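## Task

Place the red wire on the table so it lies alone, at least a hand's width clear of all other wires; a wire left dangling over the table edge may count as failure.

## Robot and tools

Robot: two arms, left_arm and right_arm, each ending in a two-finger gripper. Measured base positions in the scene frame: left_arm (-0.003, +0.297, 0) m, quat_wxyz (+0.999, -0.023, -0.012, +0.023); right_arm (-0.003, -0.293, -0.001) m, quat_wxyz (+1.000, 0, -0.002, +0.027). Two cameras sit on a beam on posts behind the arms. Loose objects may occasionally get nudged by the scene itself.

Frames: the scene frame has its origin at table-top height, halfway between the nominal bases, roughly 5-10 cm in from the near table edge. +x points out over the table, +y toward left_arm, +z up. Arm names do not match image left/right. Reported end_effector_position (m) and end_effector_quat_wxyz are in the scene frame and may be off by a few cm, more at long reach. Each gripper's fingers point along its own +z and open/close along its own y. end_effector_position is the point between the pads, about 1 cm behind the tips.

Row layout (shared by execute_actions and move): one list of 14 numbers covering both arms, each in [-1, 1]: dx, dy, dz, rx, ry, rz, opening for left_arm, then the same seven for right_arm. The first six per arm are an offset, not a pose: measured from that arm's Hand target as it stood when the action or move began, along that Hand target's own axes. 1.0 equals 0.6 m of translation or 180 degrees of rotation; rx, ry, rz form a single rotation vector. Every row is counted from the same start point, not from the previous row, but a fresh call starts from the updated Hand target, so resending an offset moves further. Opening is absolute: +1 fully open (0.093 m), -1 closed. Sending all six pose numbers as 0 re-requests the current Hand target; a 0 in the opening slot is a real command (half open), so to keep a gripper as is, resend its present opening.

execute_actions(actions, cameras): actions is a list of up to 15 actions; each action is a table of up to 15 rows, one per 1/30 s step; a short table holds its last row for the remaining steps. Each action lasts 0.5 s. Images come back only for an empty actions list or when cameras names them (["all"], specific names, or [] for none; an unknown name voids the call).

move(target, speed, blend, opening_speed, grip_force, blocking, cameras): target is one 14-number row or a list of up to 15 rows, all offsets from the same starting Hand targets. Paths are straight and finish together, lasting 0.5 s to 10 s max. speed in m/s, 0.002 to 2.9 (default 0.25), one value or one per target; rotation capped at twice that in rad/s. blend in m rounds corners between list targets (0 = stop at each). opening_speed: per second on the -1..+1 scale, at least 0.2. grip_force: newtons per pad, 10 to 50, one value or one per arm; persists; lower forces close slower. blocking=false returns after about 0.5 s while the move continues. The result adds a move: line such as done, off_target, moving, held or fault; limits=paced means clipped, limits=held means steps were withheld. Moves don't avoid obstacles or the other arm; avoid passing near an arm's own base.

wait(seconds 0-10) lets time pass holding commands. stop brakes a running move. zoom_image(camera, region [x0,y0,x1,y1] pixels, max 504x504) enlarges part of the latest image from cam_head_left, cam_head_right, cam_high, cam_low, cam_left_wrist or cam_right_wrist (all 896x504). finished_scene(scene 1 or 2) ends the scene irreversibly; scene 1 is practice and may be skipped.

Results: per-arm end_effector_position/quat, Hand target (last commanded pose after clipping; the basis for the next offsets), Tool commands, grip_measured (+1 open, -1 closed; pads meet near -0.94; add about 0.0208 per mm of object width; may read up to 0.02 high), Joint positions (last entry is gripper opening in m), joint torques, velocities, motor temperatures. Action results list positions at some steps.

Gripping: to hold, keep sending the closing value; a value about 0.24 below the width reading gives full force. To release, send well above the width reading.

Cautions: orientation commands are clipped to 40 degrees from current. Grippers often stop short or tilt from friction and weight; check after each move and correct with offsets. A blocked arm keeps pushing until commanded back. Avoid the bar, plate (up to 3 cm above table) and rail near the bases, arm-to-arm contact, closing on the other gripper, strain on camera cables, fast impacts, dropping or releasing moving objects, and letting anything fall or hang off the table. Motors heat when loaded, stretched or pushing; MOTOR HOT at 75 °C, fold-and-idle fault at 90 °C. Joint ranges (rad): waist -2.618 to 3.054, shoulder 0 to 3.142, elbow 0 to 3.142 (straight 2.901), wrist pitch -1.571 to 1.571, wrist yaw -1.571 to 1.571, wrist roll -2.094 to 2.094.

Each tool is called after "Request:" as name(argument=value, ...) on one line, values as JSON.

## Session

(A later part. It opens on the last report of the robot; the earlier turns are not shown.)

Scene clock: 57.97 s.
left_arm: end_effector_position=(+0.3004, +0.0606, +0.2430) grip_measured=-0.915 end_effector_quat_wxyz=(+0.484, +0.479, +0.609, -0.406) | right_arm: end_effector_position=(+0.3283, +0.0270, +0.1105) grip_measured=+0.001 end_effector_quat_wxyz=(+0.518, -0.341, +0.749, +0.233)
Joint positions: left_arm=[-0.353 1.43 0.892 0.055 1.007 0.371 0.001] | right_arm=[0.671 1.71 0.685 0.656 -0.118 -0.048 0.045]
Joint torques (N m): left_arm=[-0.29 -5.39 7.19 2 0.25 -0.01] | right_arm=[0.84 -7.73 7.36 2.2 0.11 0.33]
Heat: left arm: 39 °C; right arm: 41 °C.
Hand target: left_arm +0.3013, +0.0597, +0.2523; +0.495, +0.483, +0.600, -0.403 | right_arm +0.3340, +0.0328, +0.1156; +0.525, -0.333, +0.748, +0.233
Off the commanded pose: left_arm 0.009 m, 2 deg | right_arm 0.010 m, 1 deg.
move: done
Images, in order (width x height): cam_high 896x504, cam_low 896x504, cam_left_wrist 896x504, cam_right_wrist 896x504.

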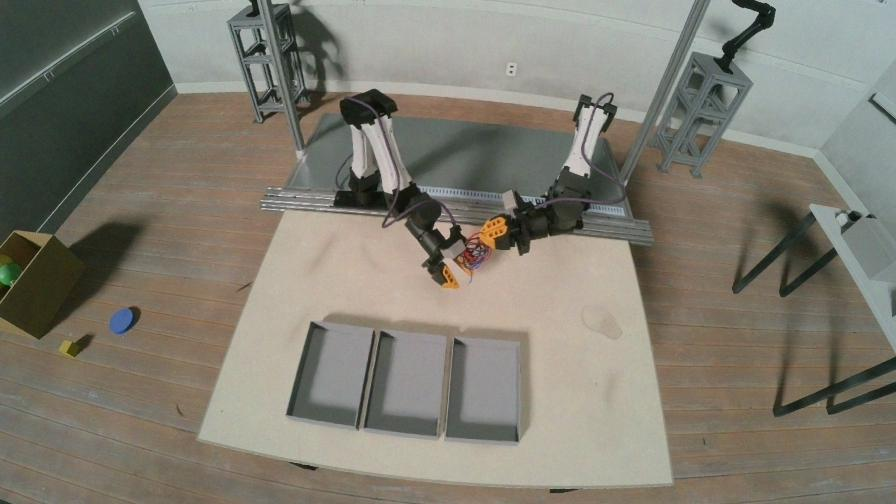

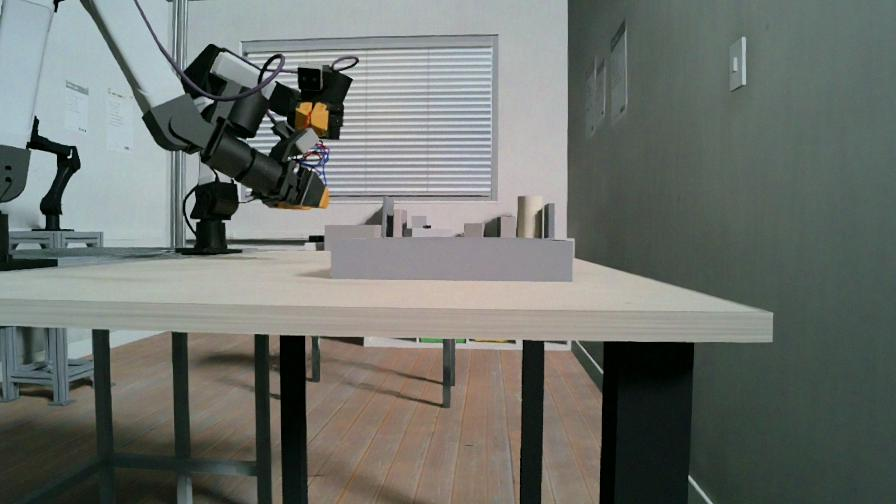

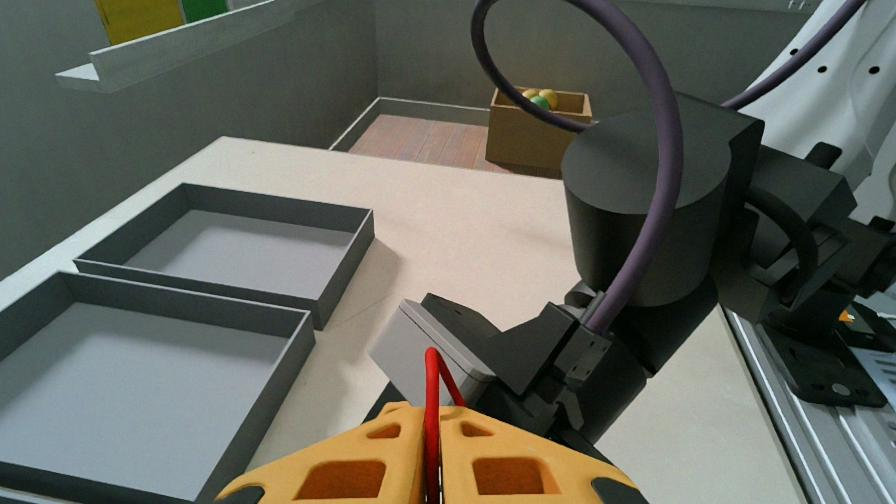

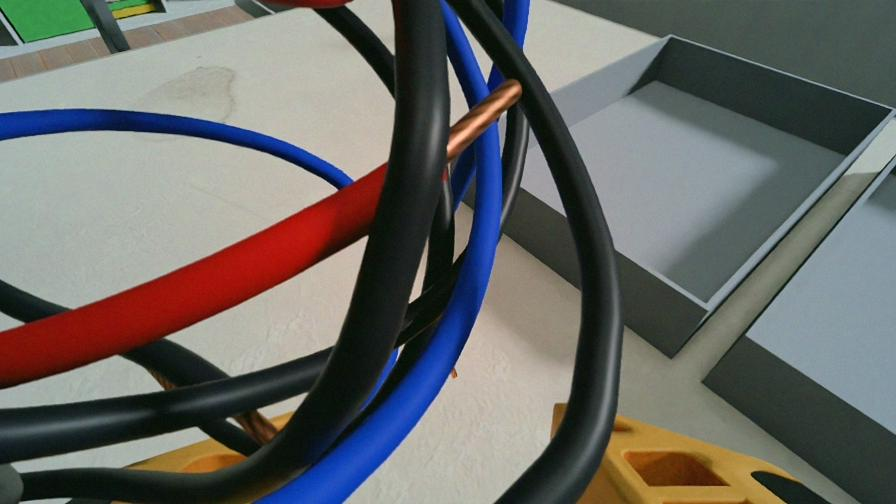

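Request:
move(target=[[0,0,0,0,0,0,-0.921875,-0.019,0,-0.006,0,0,0,0.0],[0,0,0,0,0,0,-0.921875,-0.019,0,-0.006,0,0,0,-1]], cameras=["cam_high","cam_low","cam_right_wrist","cam_left_wrist"], speed=0.1)

Request:
zoom_image(camera="cam_low", region=[230, 80, 370, 230])

Request:
zoom_image(camera="cam_high", region=[410, 200, 530, 300])

Scene clock: 67.47 s.
left_arm: end_effector_position=(+0.3004, +0.0606, +0.2430) grip_measured=-0.915 end_effector_quat_wxyz=(+0.484, +0.479, +0.609, -0.406) | right_arm: end_effector_position=(+0.3300, +0.0285, +0.1106) grip_measured=-0.992 end_effector_quat_wxyz=(+0.511, -0.342, +0.754, +0.231)
Joint positions: left_arm=[-0.353 1.43 0.892 0.055 1.007 0.371 0.001] | right_arm=[0.671 1.71 0.707 0.618 -0.118 -0.047 0]
Joint torques (N m): left_arm=[-0.25 -5.41 7.16 2 0.26 -0.02] | right_arm=[0.87 -11.26 7.65 2.01 0.16 0.31]
Heat: left arm: 39 °C; right arm: 42 °C.
Hand target: left_arm +0.3013, +0.0597, +0.2523; +0.495, +0.483, +0.600, -0.403 | right_arm +0.3343, +0.0332, +0.1277; +0.525, -0.333, +0.748, +0.234
Off the commanded pose: left_arm 0.009 m, 2 deg | right_arm 0.018 m, 2 deg.
move: off_target (right_arm); target 2's new opening was sent with right_arm's hand 0.018 m and 2 deg from that target
Images, in order (width x height): cam_high 896x504, cam_low 896x504, cam_left_wrist 896x504, cam_right_wrist 896x504.

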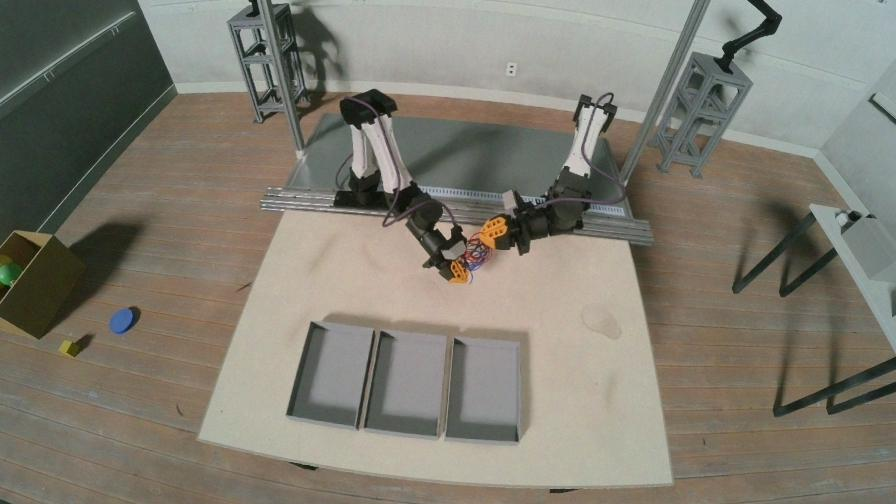

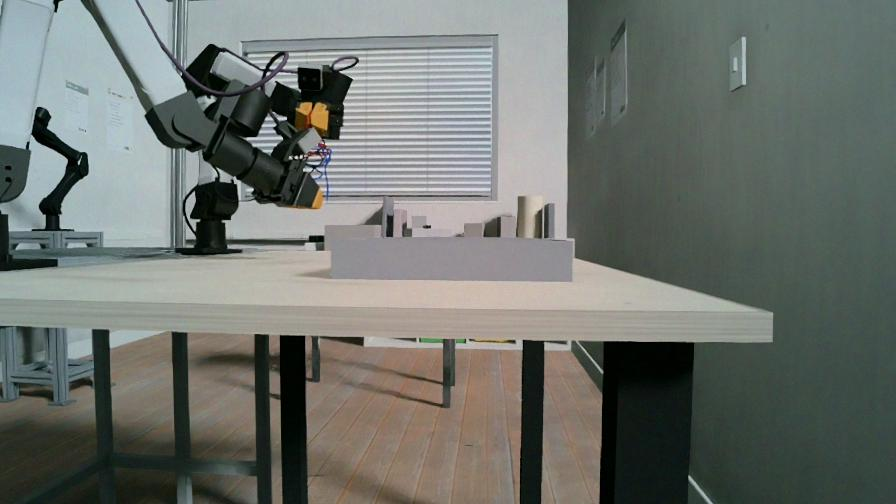

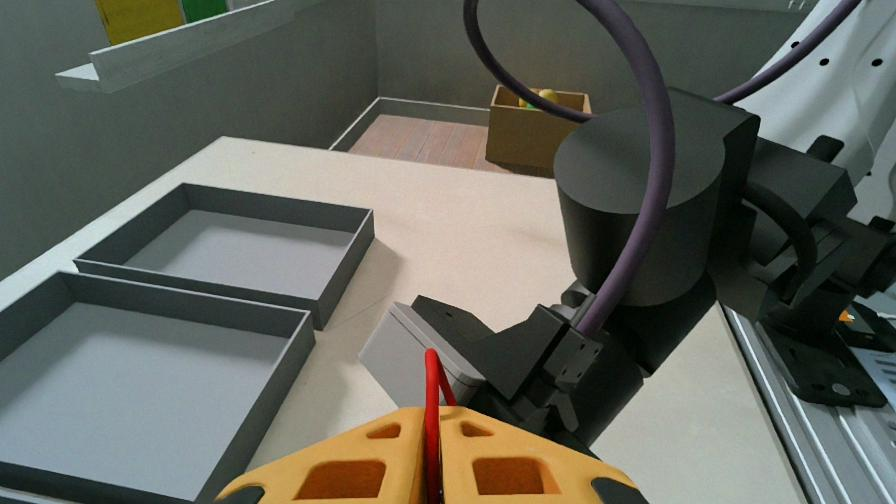

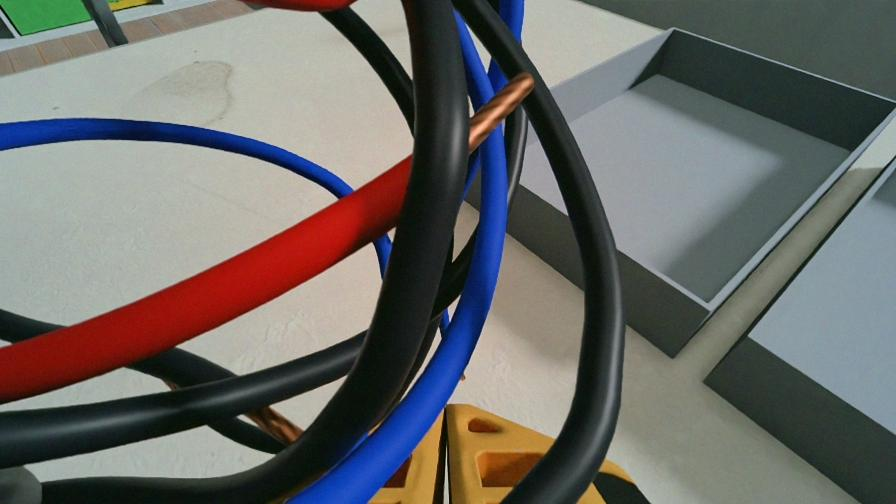

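Scaled by 3.360 from the camera's 896x504 image, which has a finer 1280x720 frame.

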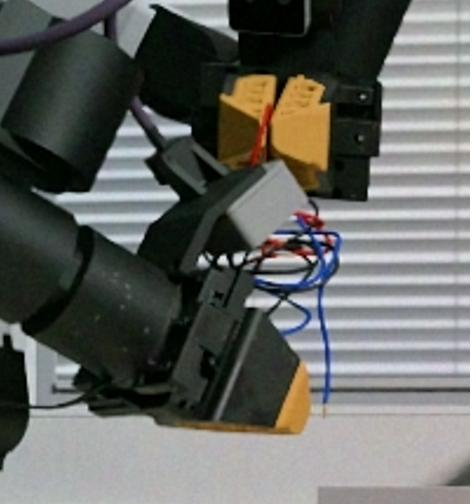

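Scaled by 4.200 from the camera's 896x504 image, which has a finer 1280x720 frame.

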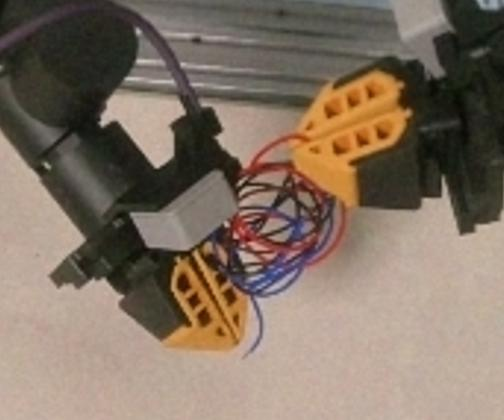

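Request:
move(target=[[0,0,0,0,0,0,-0.921875,0.01,0,-0.04,0,0,0,0.0],[0,0,0,0,0,0,-0.921875,0.01,0,-0.14,0,-0.13,0,0]], cameras=["cam_high","cam_low","cam_right_wrist"], speed=0.15)

Request:
zoom_image(camera="cam_low", region=[230, 80, 370, 230])

Request:
zoom_image(camera="cam_high", region=[410, 200, 530, 300])

Scene clock: 77.70 s.
left_arm: end_effector_position=(+0.3004, +0.0606, +0.2430) grip_measured=-0.915 end_effector_quat_wxyz=(+0.484, +0.479, +0.609, -0.406) | right_arm: end_effector_position=(+0.2813, -0.0244, +0.1468) grip_measured=-0.001 end_effector_quat_wxyz=(+0.658, -0.284, +0.635, +0.288)
Joint positions: left_arm=[-0.353 1.43 0.892 0.055 1.007 0.371 0.001] | right_arm=[0.645 1.723 0.276 1.478 -0.135 -0.001 0.045]
Joint torques (N m): left_arm=[-0.28 -5.38 7.17 1.98 0.26 0] | right_arm=[-0.58 -5.68 2.78 2.71 -0.08 0.27]
Heat: left arm: 39 °C; right arm: 44 °C.
Hand target: left_arm +0.3013, +0.0597, +0.2523; +0.495, +0.483, +0.600, -0.403 | right_arm +0.2800, -0.0271, +0.1505; +0.666, -0.278, +0.626, +0.296
Off the commanded pose: left_arm 0.009 m, 2 deg | right_arm 0.005 m, 2 deg.
move: done
Images, in order (width x height): cam_high 896x504, cam_low 896x504, cam_right_wrist 896x504.

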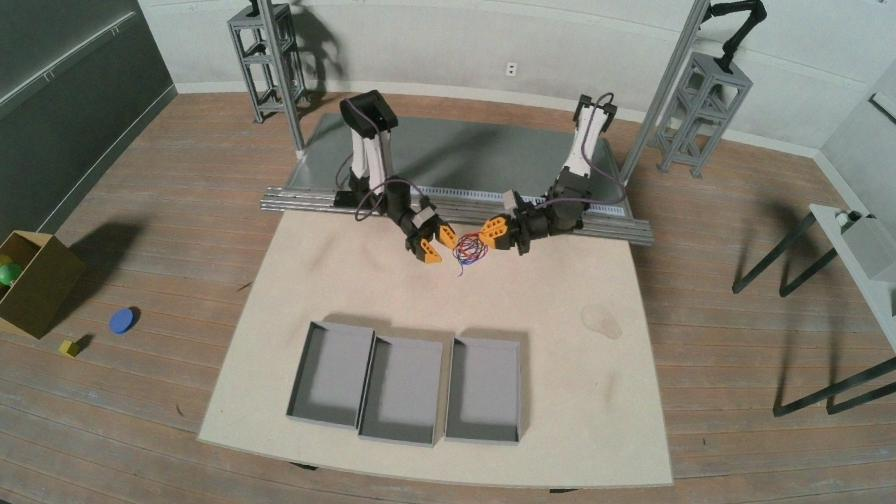

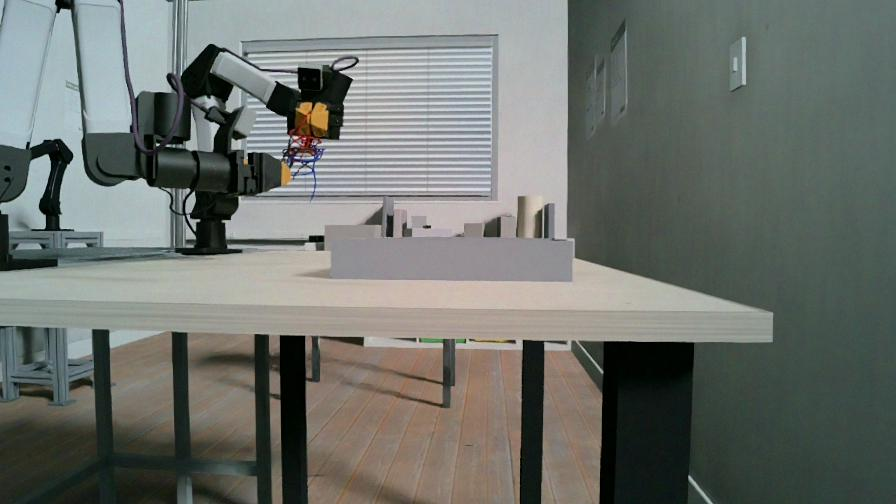

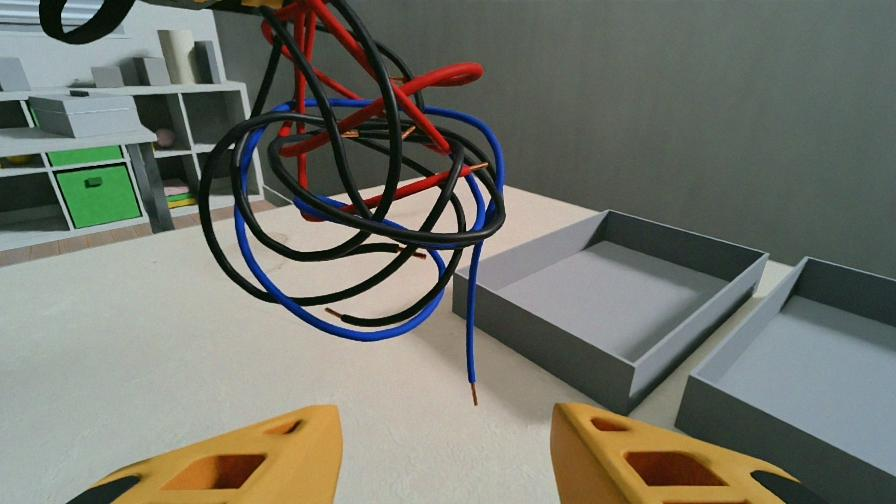

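Scaled by 3.360 from the camera's 896x504 image, which has a finer 1280x720 frame.

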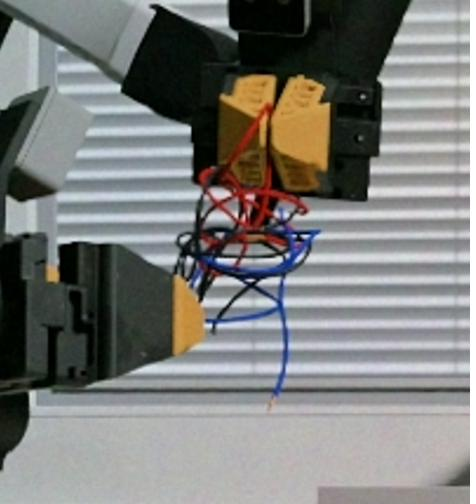

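Scaled by 4.200 from the camera's 896x504 image, which has a finer 1280x720 frame.

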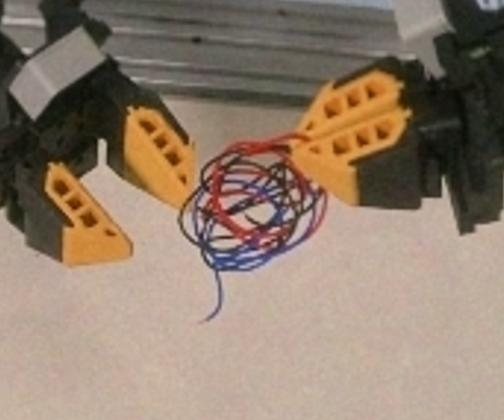

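Request:
move(target=[[0,0,0,0,0,0,-0.921875,0.057,-0.012,0.0,0,0,0,0.0],[0,0,0,0,0,0,-0.921875,0.057,-0.012,0.088,0,0,0,0]], cameras=["cam_high","cam_low","cam_right_wrist"], speed=0.12)

Request:
zoom_image(camera="cam_low", region=[230, 80, 370, 230])

Request:
zoom_image(camera="cam_high", region=[410, 200, 530, 300])

Scene clock: 86.40 s.
left_arm: end_effector_position=(+0.3004, +0.0606, +0.2430) grip_measured=-0.915 end_effector_quat_wxyz=(+0.484, +0.479, +0.609, -0.406) | right_arm: end_effector_position=(+0.3182, +0.0054, +0.0990) grip_measured=-0.001 end_effector_quat_wxyz=(+0.627, -0.297, +0.661, +0.286)
Joint positions: left_arm=[-0.353 1.43 0.892 0.055 1.007 0.371 0.001] | right_arm=[0.632 1.998 0.461 1.485 -0.165 -0.001 0.045]
Joint torques (N m): left_arm=[-0.28 -5.42 7.17 1.99 0.26 -0.02] | right_arm=[1.2 -7.71 4.25 3.15 0.12 0.27]
Motor temperatures (°C): left_arm=[26 37 39 35 28 25 26] | right_arm=[27 44 37 40 27 24 29]
Heat: left arm: 39 °C; right arm: 44 °C.
Hand target: left_arm +0.3013, +0.0597, +0.2523; +0.495, +0.483, +0.600, -0.403 | right_arm +0.3222, +0.0088, +0.1197; +0.666, -0.278, +0.626, +0.296
Off the commanded pose: left_arm 0.009 m, 2 deg | right_arm 0.021 m, 6 deg.
joint sent to its limit (right arm) — joint 4 (wrist pitch), upper limit. The joint targets still meet the commanded pose.
move: off_target (right_arm)
Images, in order (width x height): cam_high 896x504, cam_low 896x504, cam_right_wrist 896x504.

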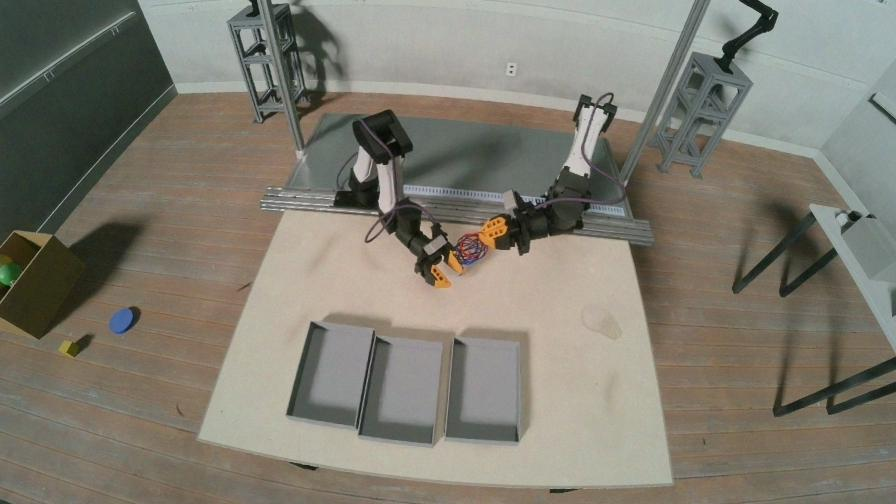

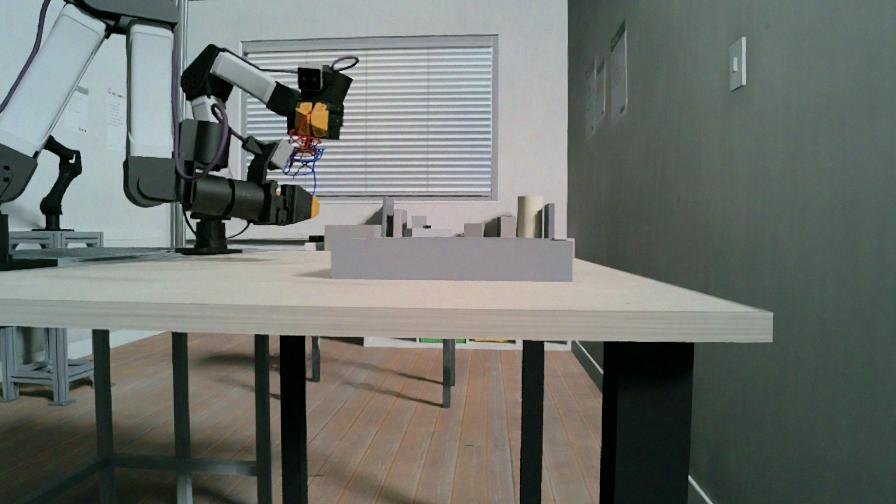

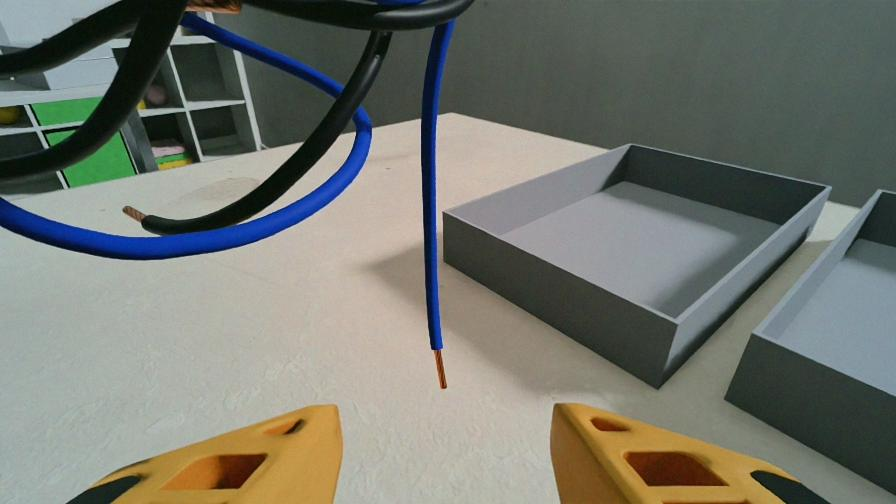

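Scaled by 3.360 from the camera's 896x504 image, which has a finer 1280x720 frame.

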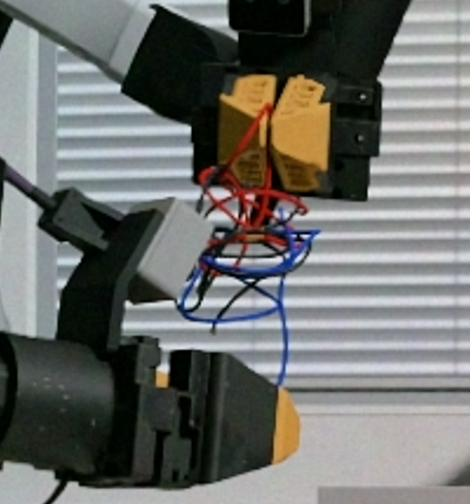

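Scaled by 4.200 from the camera's 896x504 image, which has a finer 1280x720 frame.

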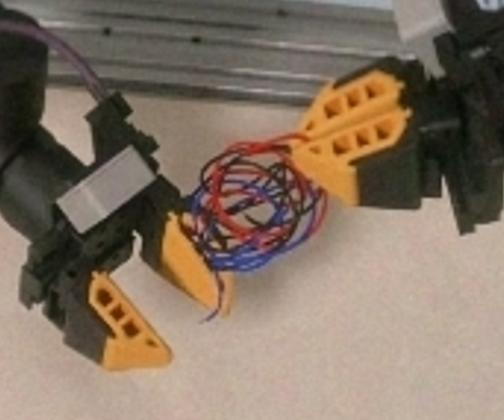

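Request:
move(target=[0,0,0,0,0,0,-0.921875,-0.03,0,0.003,0,0,0,0], cameras=["cam_low","cam_right_wrist"], speed=0.12)

Request:
zoom_image(camera="cam_low", region=[230, 80, 370, 230])

Scene clock: 92.10 s.
left_arm: end_effector_position=(+0.3004, +0.0606, +0.2430) grip_measured=-0.915 end_effector_quat_wxyz=(+0.484, +0.479, +0.609, -0.406) | right_arm: end_effector_position=(+0.3185, +0.0054, +0.1111) grip_measured=-0.001 end_effector_quat_wxyz=(+0.637, -0.293, +0.652, +0.289)
Joint positions: left_arm=[-0.353 1.43 0.892 0.055 1.007 0.371 0.001] | right_arm=[0.632 1.966 0.461 1.479 -0.163 0.001 0.045]
Joint torques (N m): left_arm=[-0.27 -5.44 7.15 1.99 0.28 -0.02] | right_arm=[0.81 -11.56 4.63 2.62 0.2 0.32]
Heat: left arm: 40 °C; right arm: 44 °C.
Hand target: left_arm +0.3013, +0.0597, +0.2523; +0.495, +0.483, +0.600, -0.403 | right_arm +0.3226, +0.0093, +0.1377; +0.666, -0.278, +0.626, +0.296
Off the commanded pose: left_arm 0.009 m, 2 deg | right_arm 0.027 m, 5 deg.
move: off_target (right_arm)
Images, in order (width x height): cam_low 896x504, cam_right_wrist 896x504.

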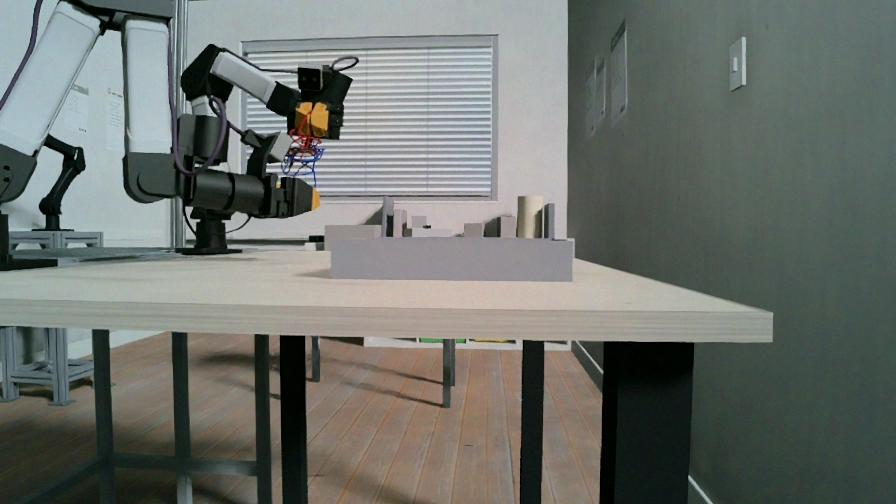

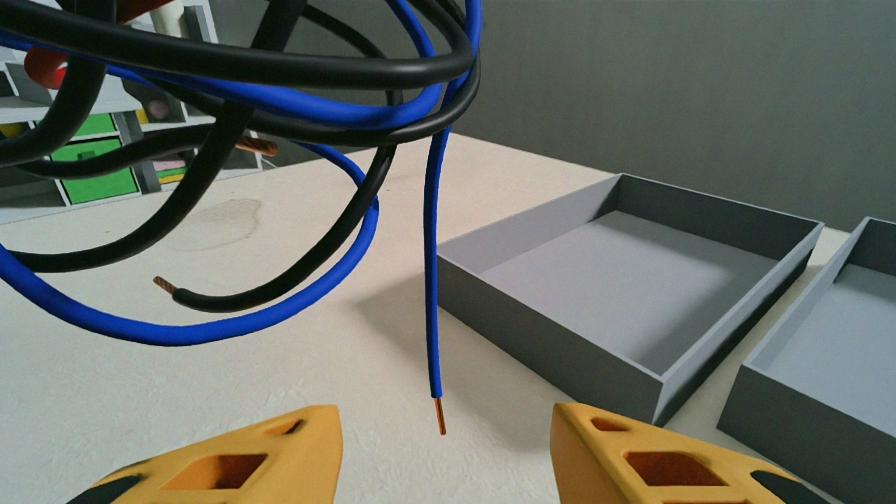

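Scaled by 3.360 from the camera's 896x504 image, which has a finer 1280x720 frame.

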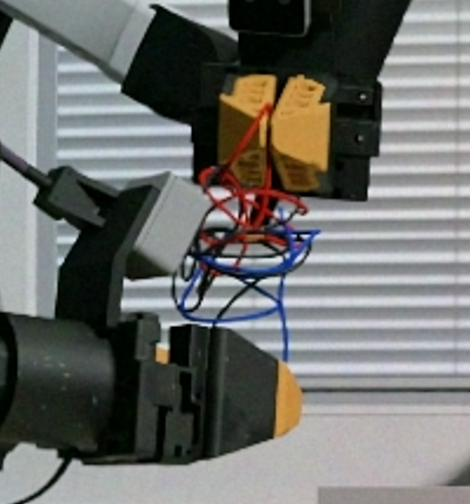

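Request:
move(target=[0,0,0,0,0,0,-0.921875,-0.025,0,0.007,0,0,0,0], cameras=["cam_low","cam_right_wrist","cam_high"], speed=0.12)

Request:
zoom_image(camera="cam_low", region=[230, 80, 370, 230])

Request:
zoom_image(camera="cam_high", region=[410, 200, 530, 300])

Scene clock: 97.77 s.
left_arm: end_effector_position=(+0.3004, +0.0606, +0.2430) grip_measured=-0.915 end_effector_quat_wxyz=(+0.484, +0.479, +0.609, -0.406) | right_arm: end_effector_position=(+0.3226, +0.0084, +0.1401) grip_measured=-0.001 end_effector_quat_wxyz=(+0.656, -0.287, +0.633, +0.293)
Joint positions: left_arm=[-0.353 1.43 0.892 0.055 1.007 0.371 0.001] | right_arm=[0.632 1.894 0.486 1.44 -0.161 0.002 0.045]
Joint torques (N m): left_arm=[-0.29 -5.38 7.17 2 0.25 -0.01] | right_arm=[1.17 -11.26 5.11 2.05 0.19 0.22]
Heat: left arm: 40 °C; right arm: 46 °C.
Hand target: left_arm +0.3013, +0.0597, +0.2523; +0.495, +0.483, +0.600, -0.403 | right_arm +0.3248, +0.0117, +0.1530; +0.666, -0.278, +0.626, +0.296
Off the commanded pose: left_arm 0.009 m, 2 deg | right_arm 0.013 m, 2 deg.
move: off_target (right_arm)
Images, in order (width x height): cam_high 896x504, cam_low 896x504, cam_right_wrist 896x504.

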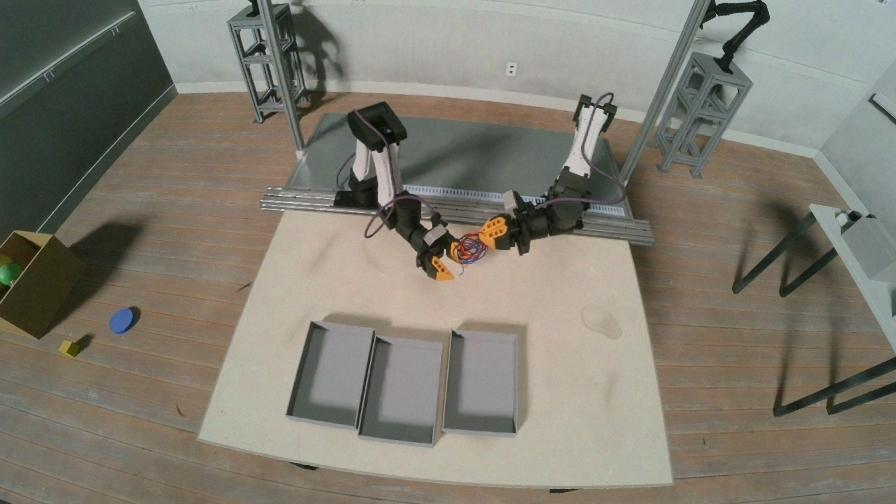

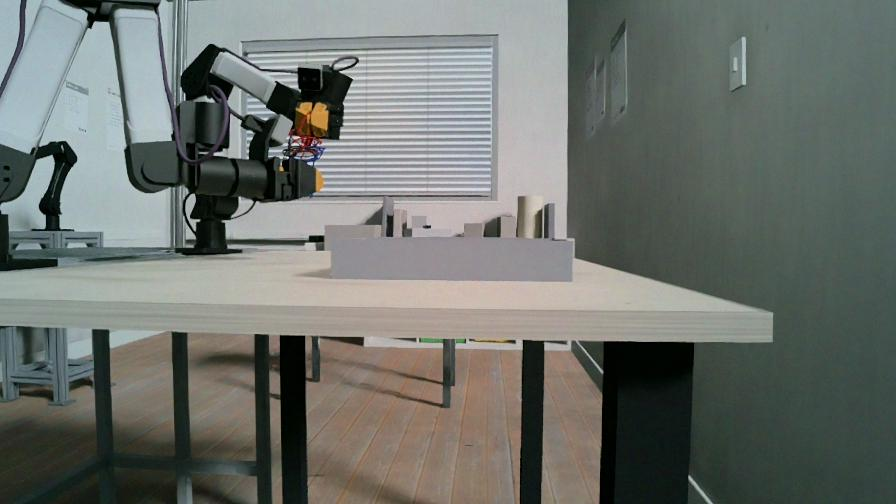

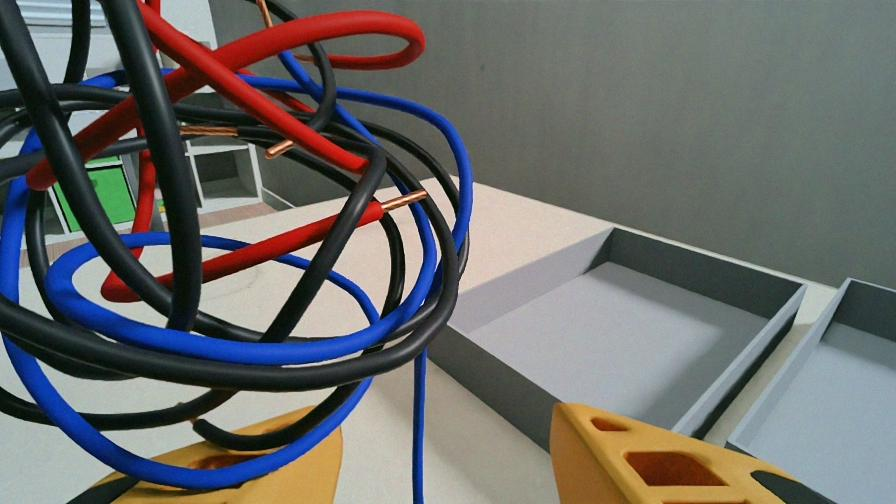

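Scaled by 3.360 from the camera's 896x504 image, which has a finer 1280x720 frame.

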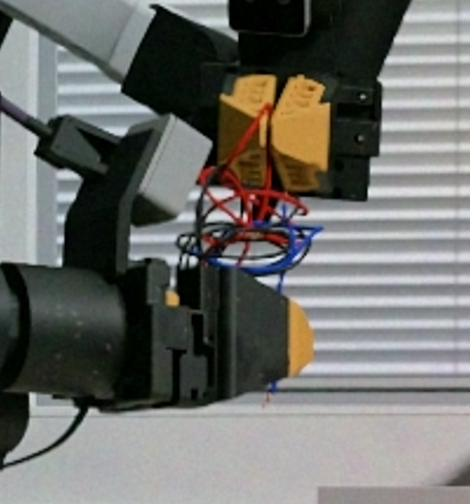

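Scaled by 4.200 from the camera's 896x504 image, which has a finer 1280x720 frame.

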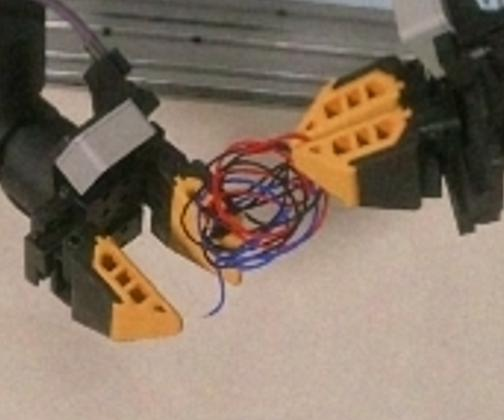

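Request:
move(target=[0,0,0,0,0,0,-0.921875,0.008,0,0,0,0,0,-1], cameras=["cam_low","cam_right_wrist","cam_high"], opening_speed=1.0)

Request:
zoom_image(camera="cam_low", region=[230, 80, 370, 230])

Scene clock: 101.87 s.
left_arm: end_effector_position=(+0.3004, +0.0606, +0.2430) grip_measured=-0.915 end_effector_quat_wxyz=(+0.484, +0.479, +0.609, -0.406) | right_arm: end_effector_position=(+0.3226, +0.0083, +0.1414) grip_measured=-0.992 end_effector_quat_wxyz=(+0.658, -0.287, +0.631, +0.294)
Joint positions: left_arm=[-0.353 1.43 0.892 0.055 1.007 0.371 0.001] | right_arm=[0.632 1.894 0.486 1.445 -0.161 0.002 0]
Joint torques (N m): left_arm=[-0.25 -5.44 7.16 2 0.26 -0.02] | right_arm=[1.22 -8.77 5.2 2.32 0.11 0.22]
Heat: left arm: 40 °C; right arm: 47 °C.
Hand target: left_arm +0.3013, +0.0597, +0.2523; +0.495, +0.483, +0.600, -0.403 | right_arm +0.3250, +0.0119, +0.1482; +0.666, -0.278, +0.626, +0.296
Off the commanded pose: left_arm 0.009 m, 2 deg | right_arm 0.008 m, 1 deg.
move: done
Images, in order (width x height): cam_high 896x504, cam_low 896x504, cam_right_wrist 896x504.

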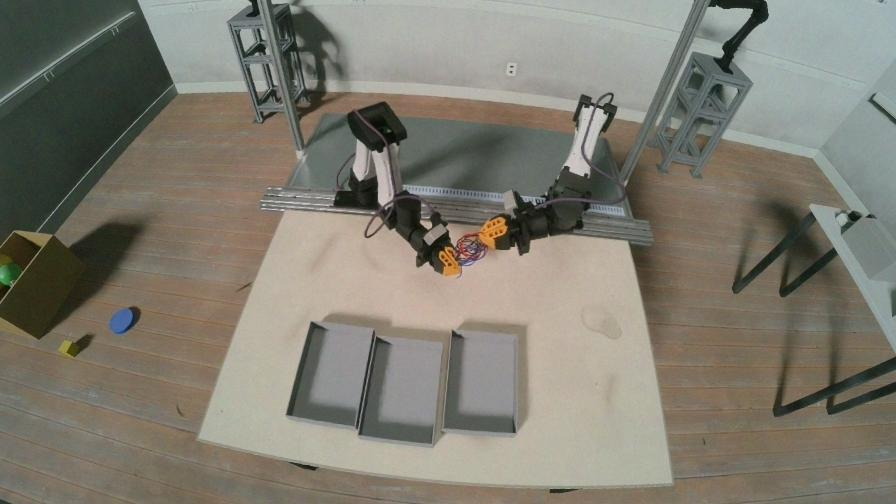

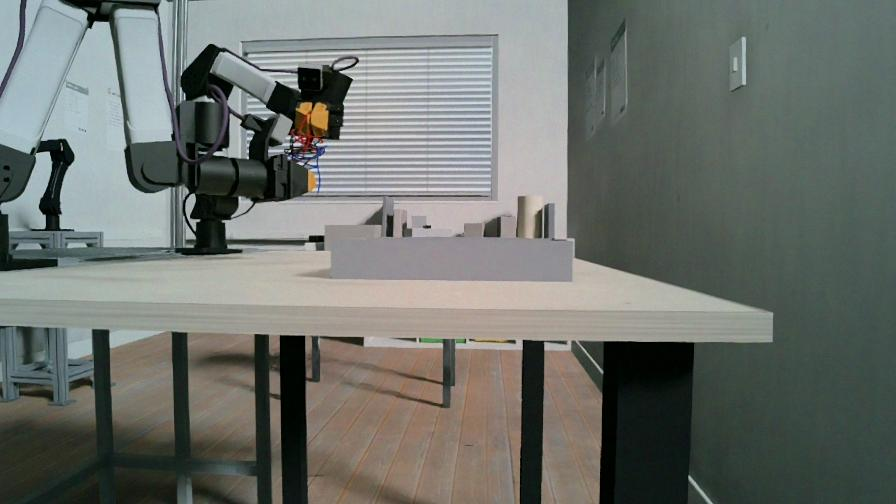

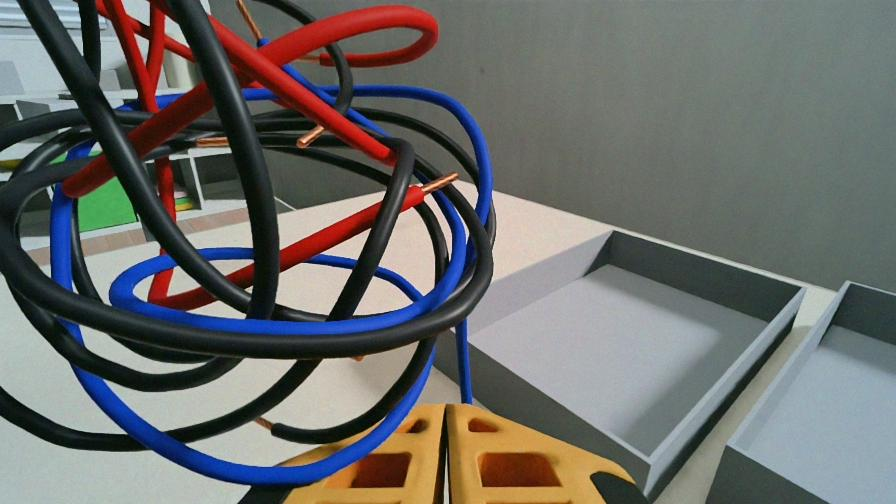

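Scaled by 3.360 from the camera's 896x504 image, which has a finer 1280x720 frame.

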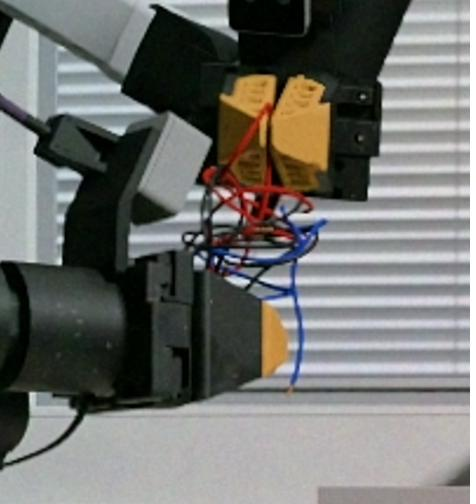

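Request:
move(target=[[0,0,0,0,0,0,-0.921875,0,0,-0.008,0,0,0,-0.1],[0,0,0,0,0,0,-0.921875,0,-0.004,0.04,0,0,0,-0.1]], cameras=["cam_low","cam_right_wrist","cam_high"], speed=0.12)

Request:
zoom_image(camera="cam_low", region=[230, 80, 370, 230])

Request:
zoom_image(camera="cam_high", region=[410, 200, 530, 300])

Scene clock: 108.53 s.
left_arm: end_effector_position=(+0.3004, +0.0606, +0.2430) grip_measured=-0.915 end_effector_quat_wxyz=(+0.484, +0.479, +0.609, -0.406) | right_arm: end_effector_position=(+0.3386, +0.0241, +0.1516) grip_measured=-0.101 end_effector_quat_wxyz=(+0.667, -0.285, +0.621, +0.297)
Joint positions: left_arm=[-0.353 1.43 0.892 0.055 1.007 0.371 0.001] | right_arm=[0.638 1.929 0.583 1.41 -0.157 0.002 0.04]
Joint torques (N m): left_arm=[-0.28 -5.37 7.23 2 0.25 -0.02] | right_arm=[1.02 -8.27 5.74 2.09 0.19 0.28]
Heat: left arm: 40 °C; right arm: 47 °C.
Hand target: left_arm +0.3013, +0.0597, +0.2523; +0.495, +0.483, +0.600, -0.403 | right_arm +0.3428, +0.0282, +0.1496; +0.666, -0.278, +0.626, +0.296
Off the commanded pose: left_arm 0.009 m, 2 deg | right_arm 0.006 m, 1 deg.
move: done
Images, in order (width x height): cam_high 896x504, cam_low 896x504, cam_right_wrist 896x504.

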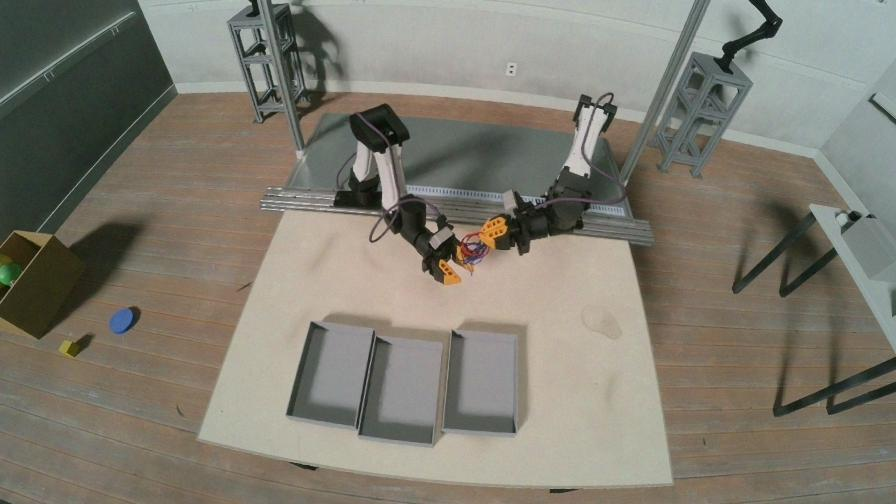

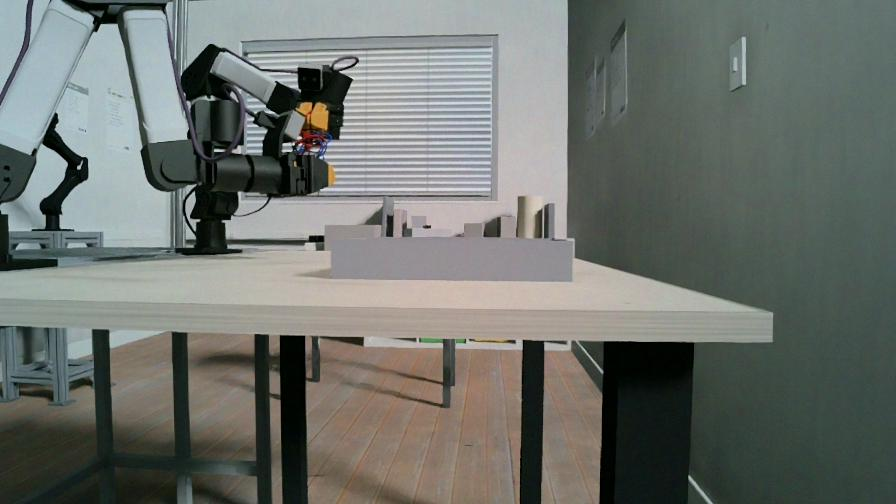

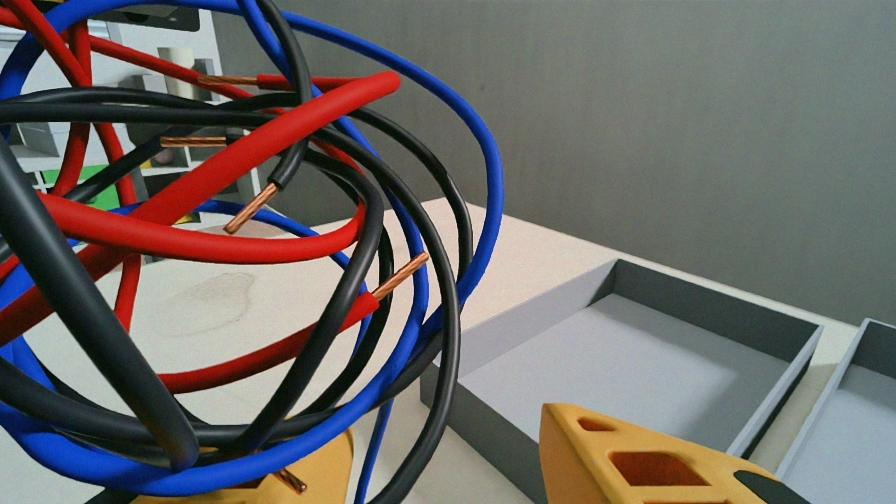

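Scaled by 3.360 from the camera's 896x504 image, which has a finer 1280x720 frame.

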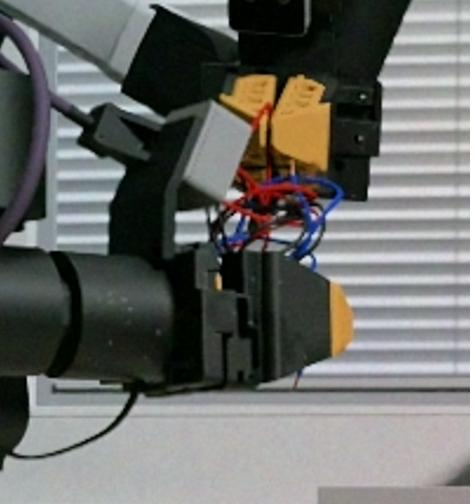

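Scaled by 4.200 from the camera's 896x504 image, which has a finer 1280x720 frame.

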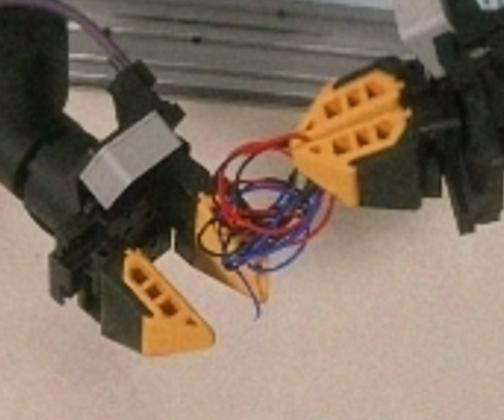

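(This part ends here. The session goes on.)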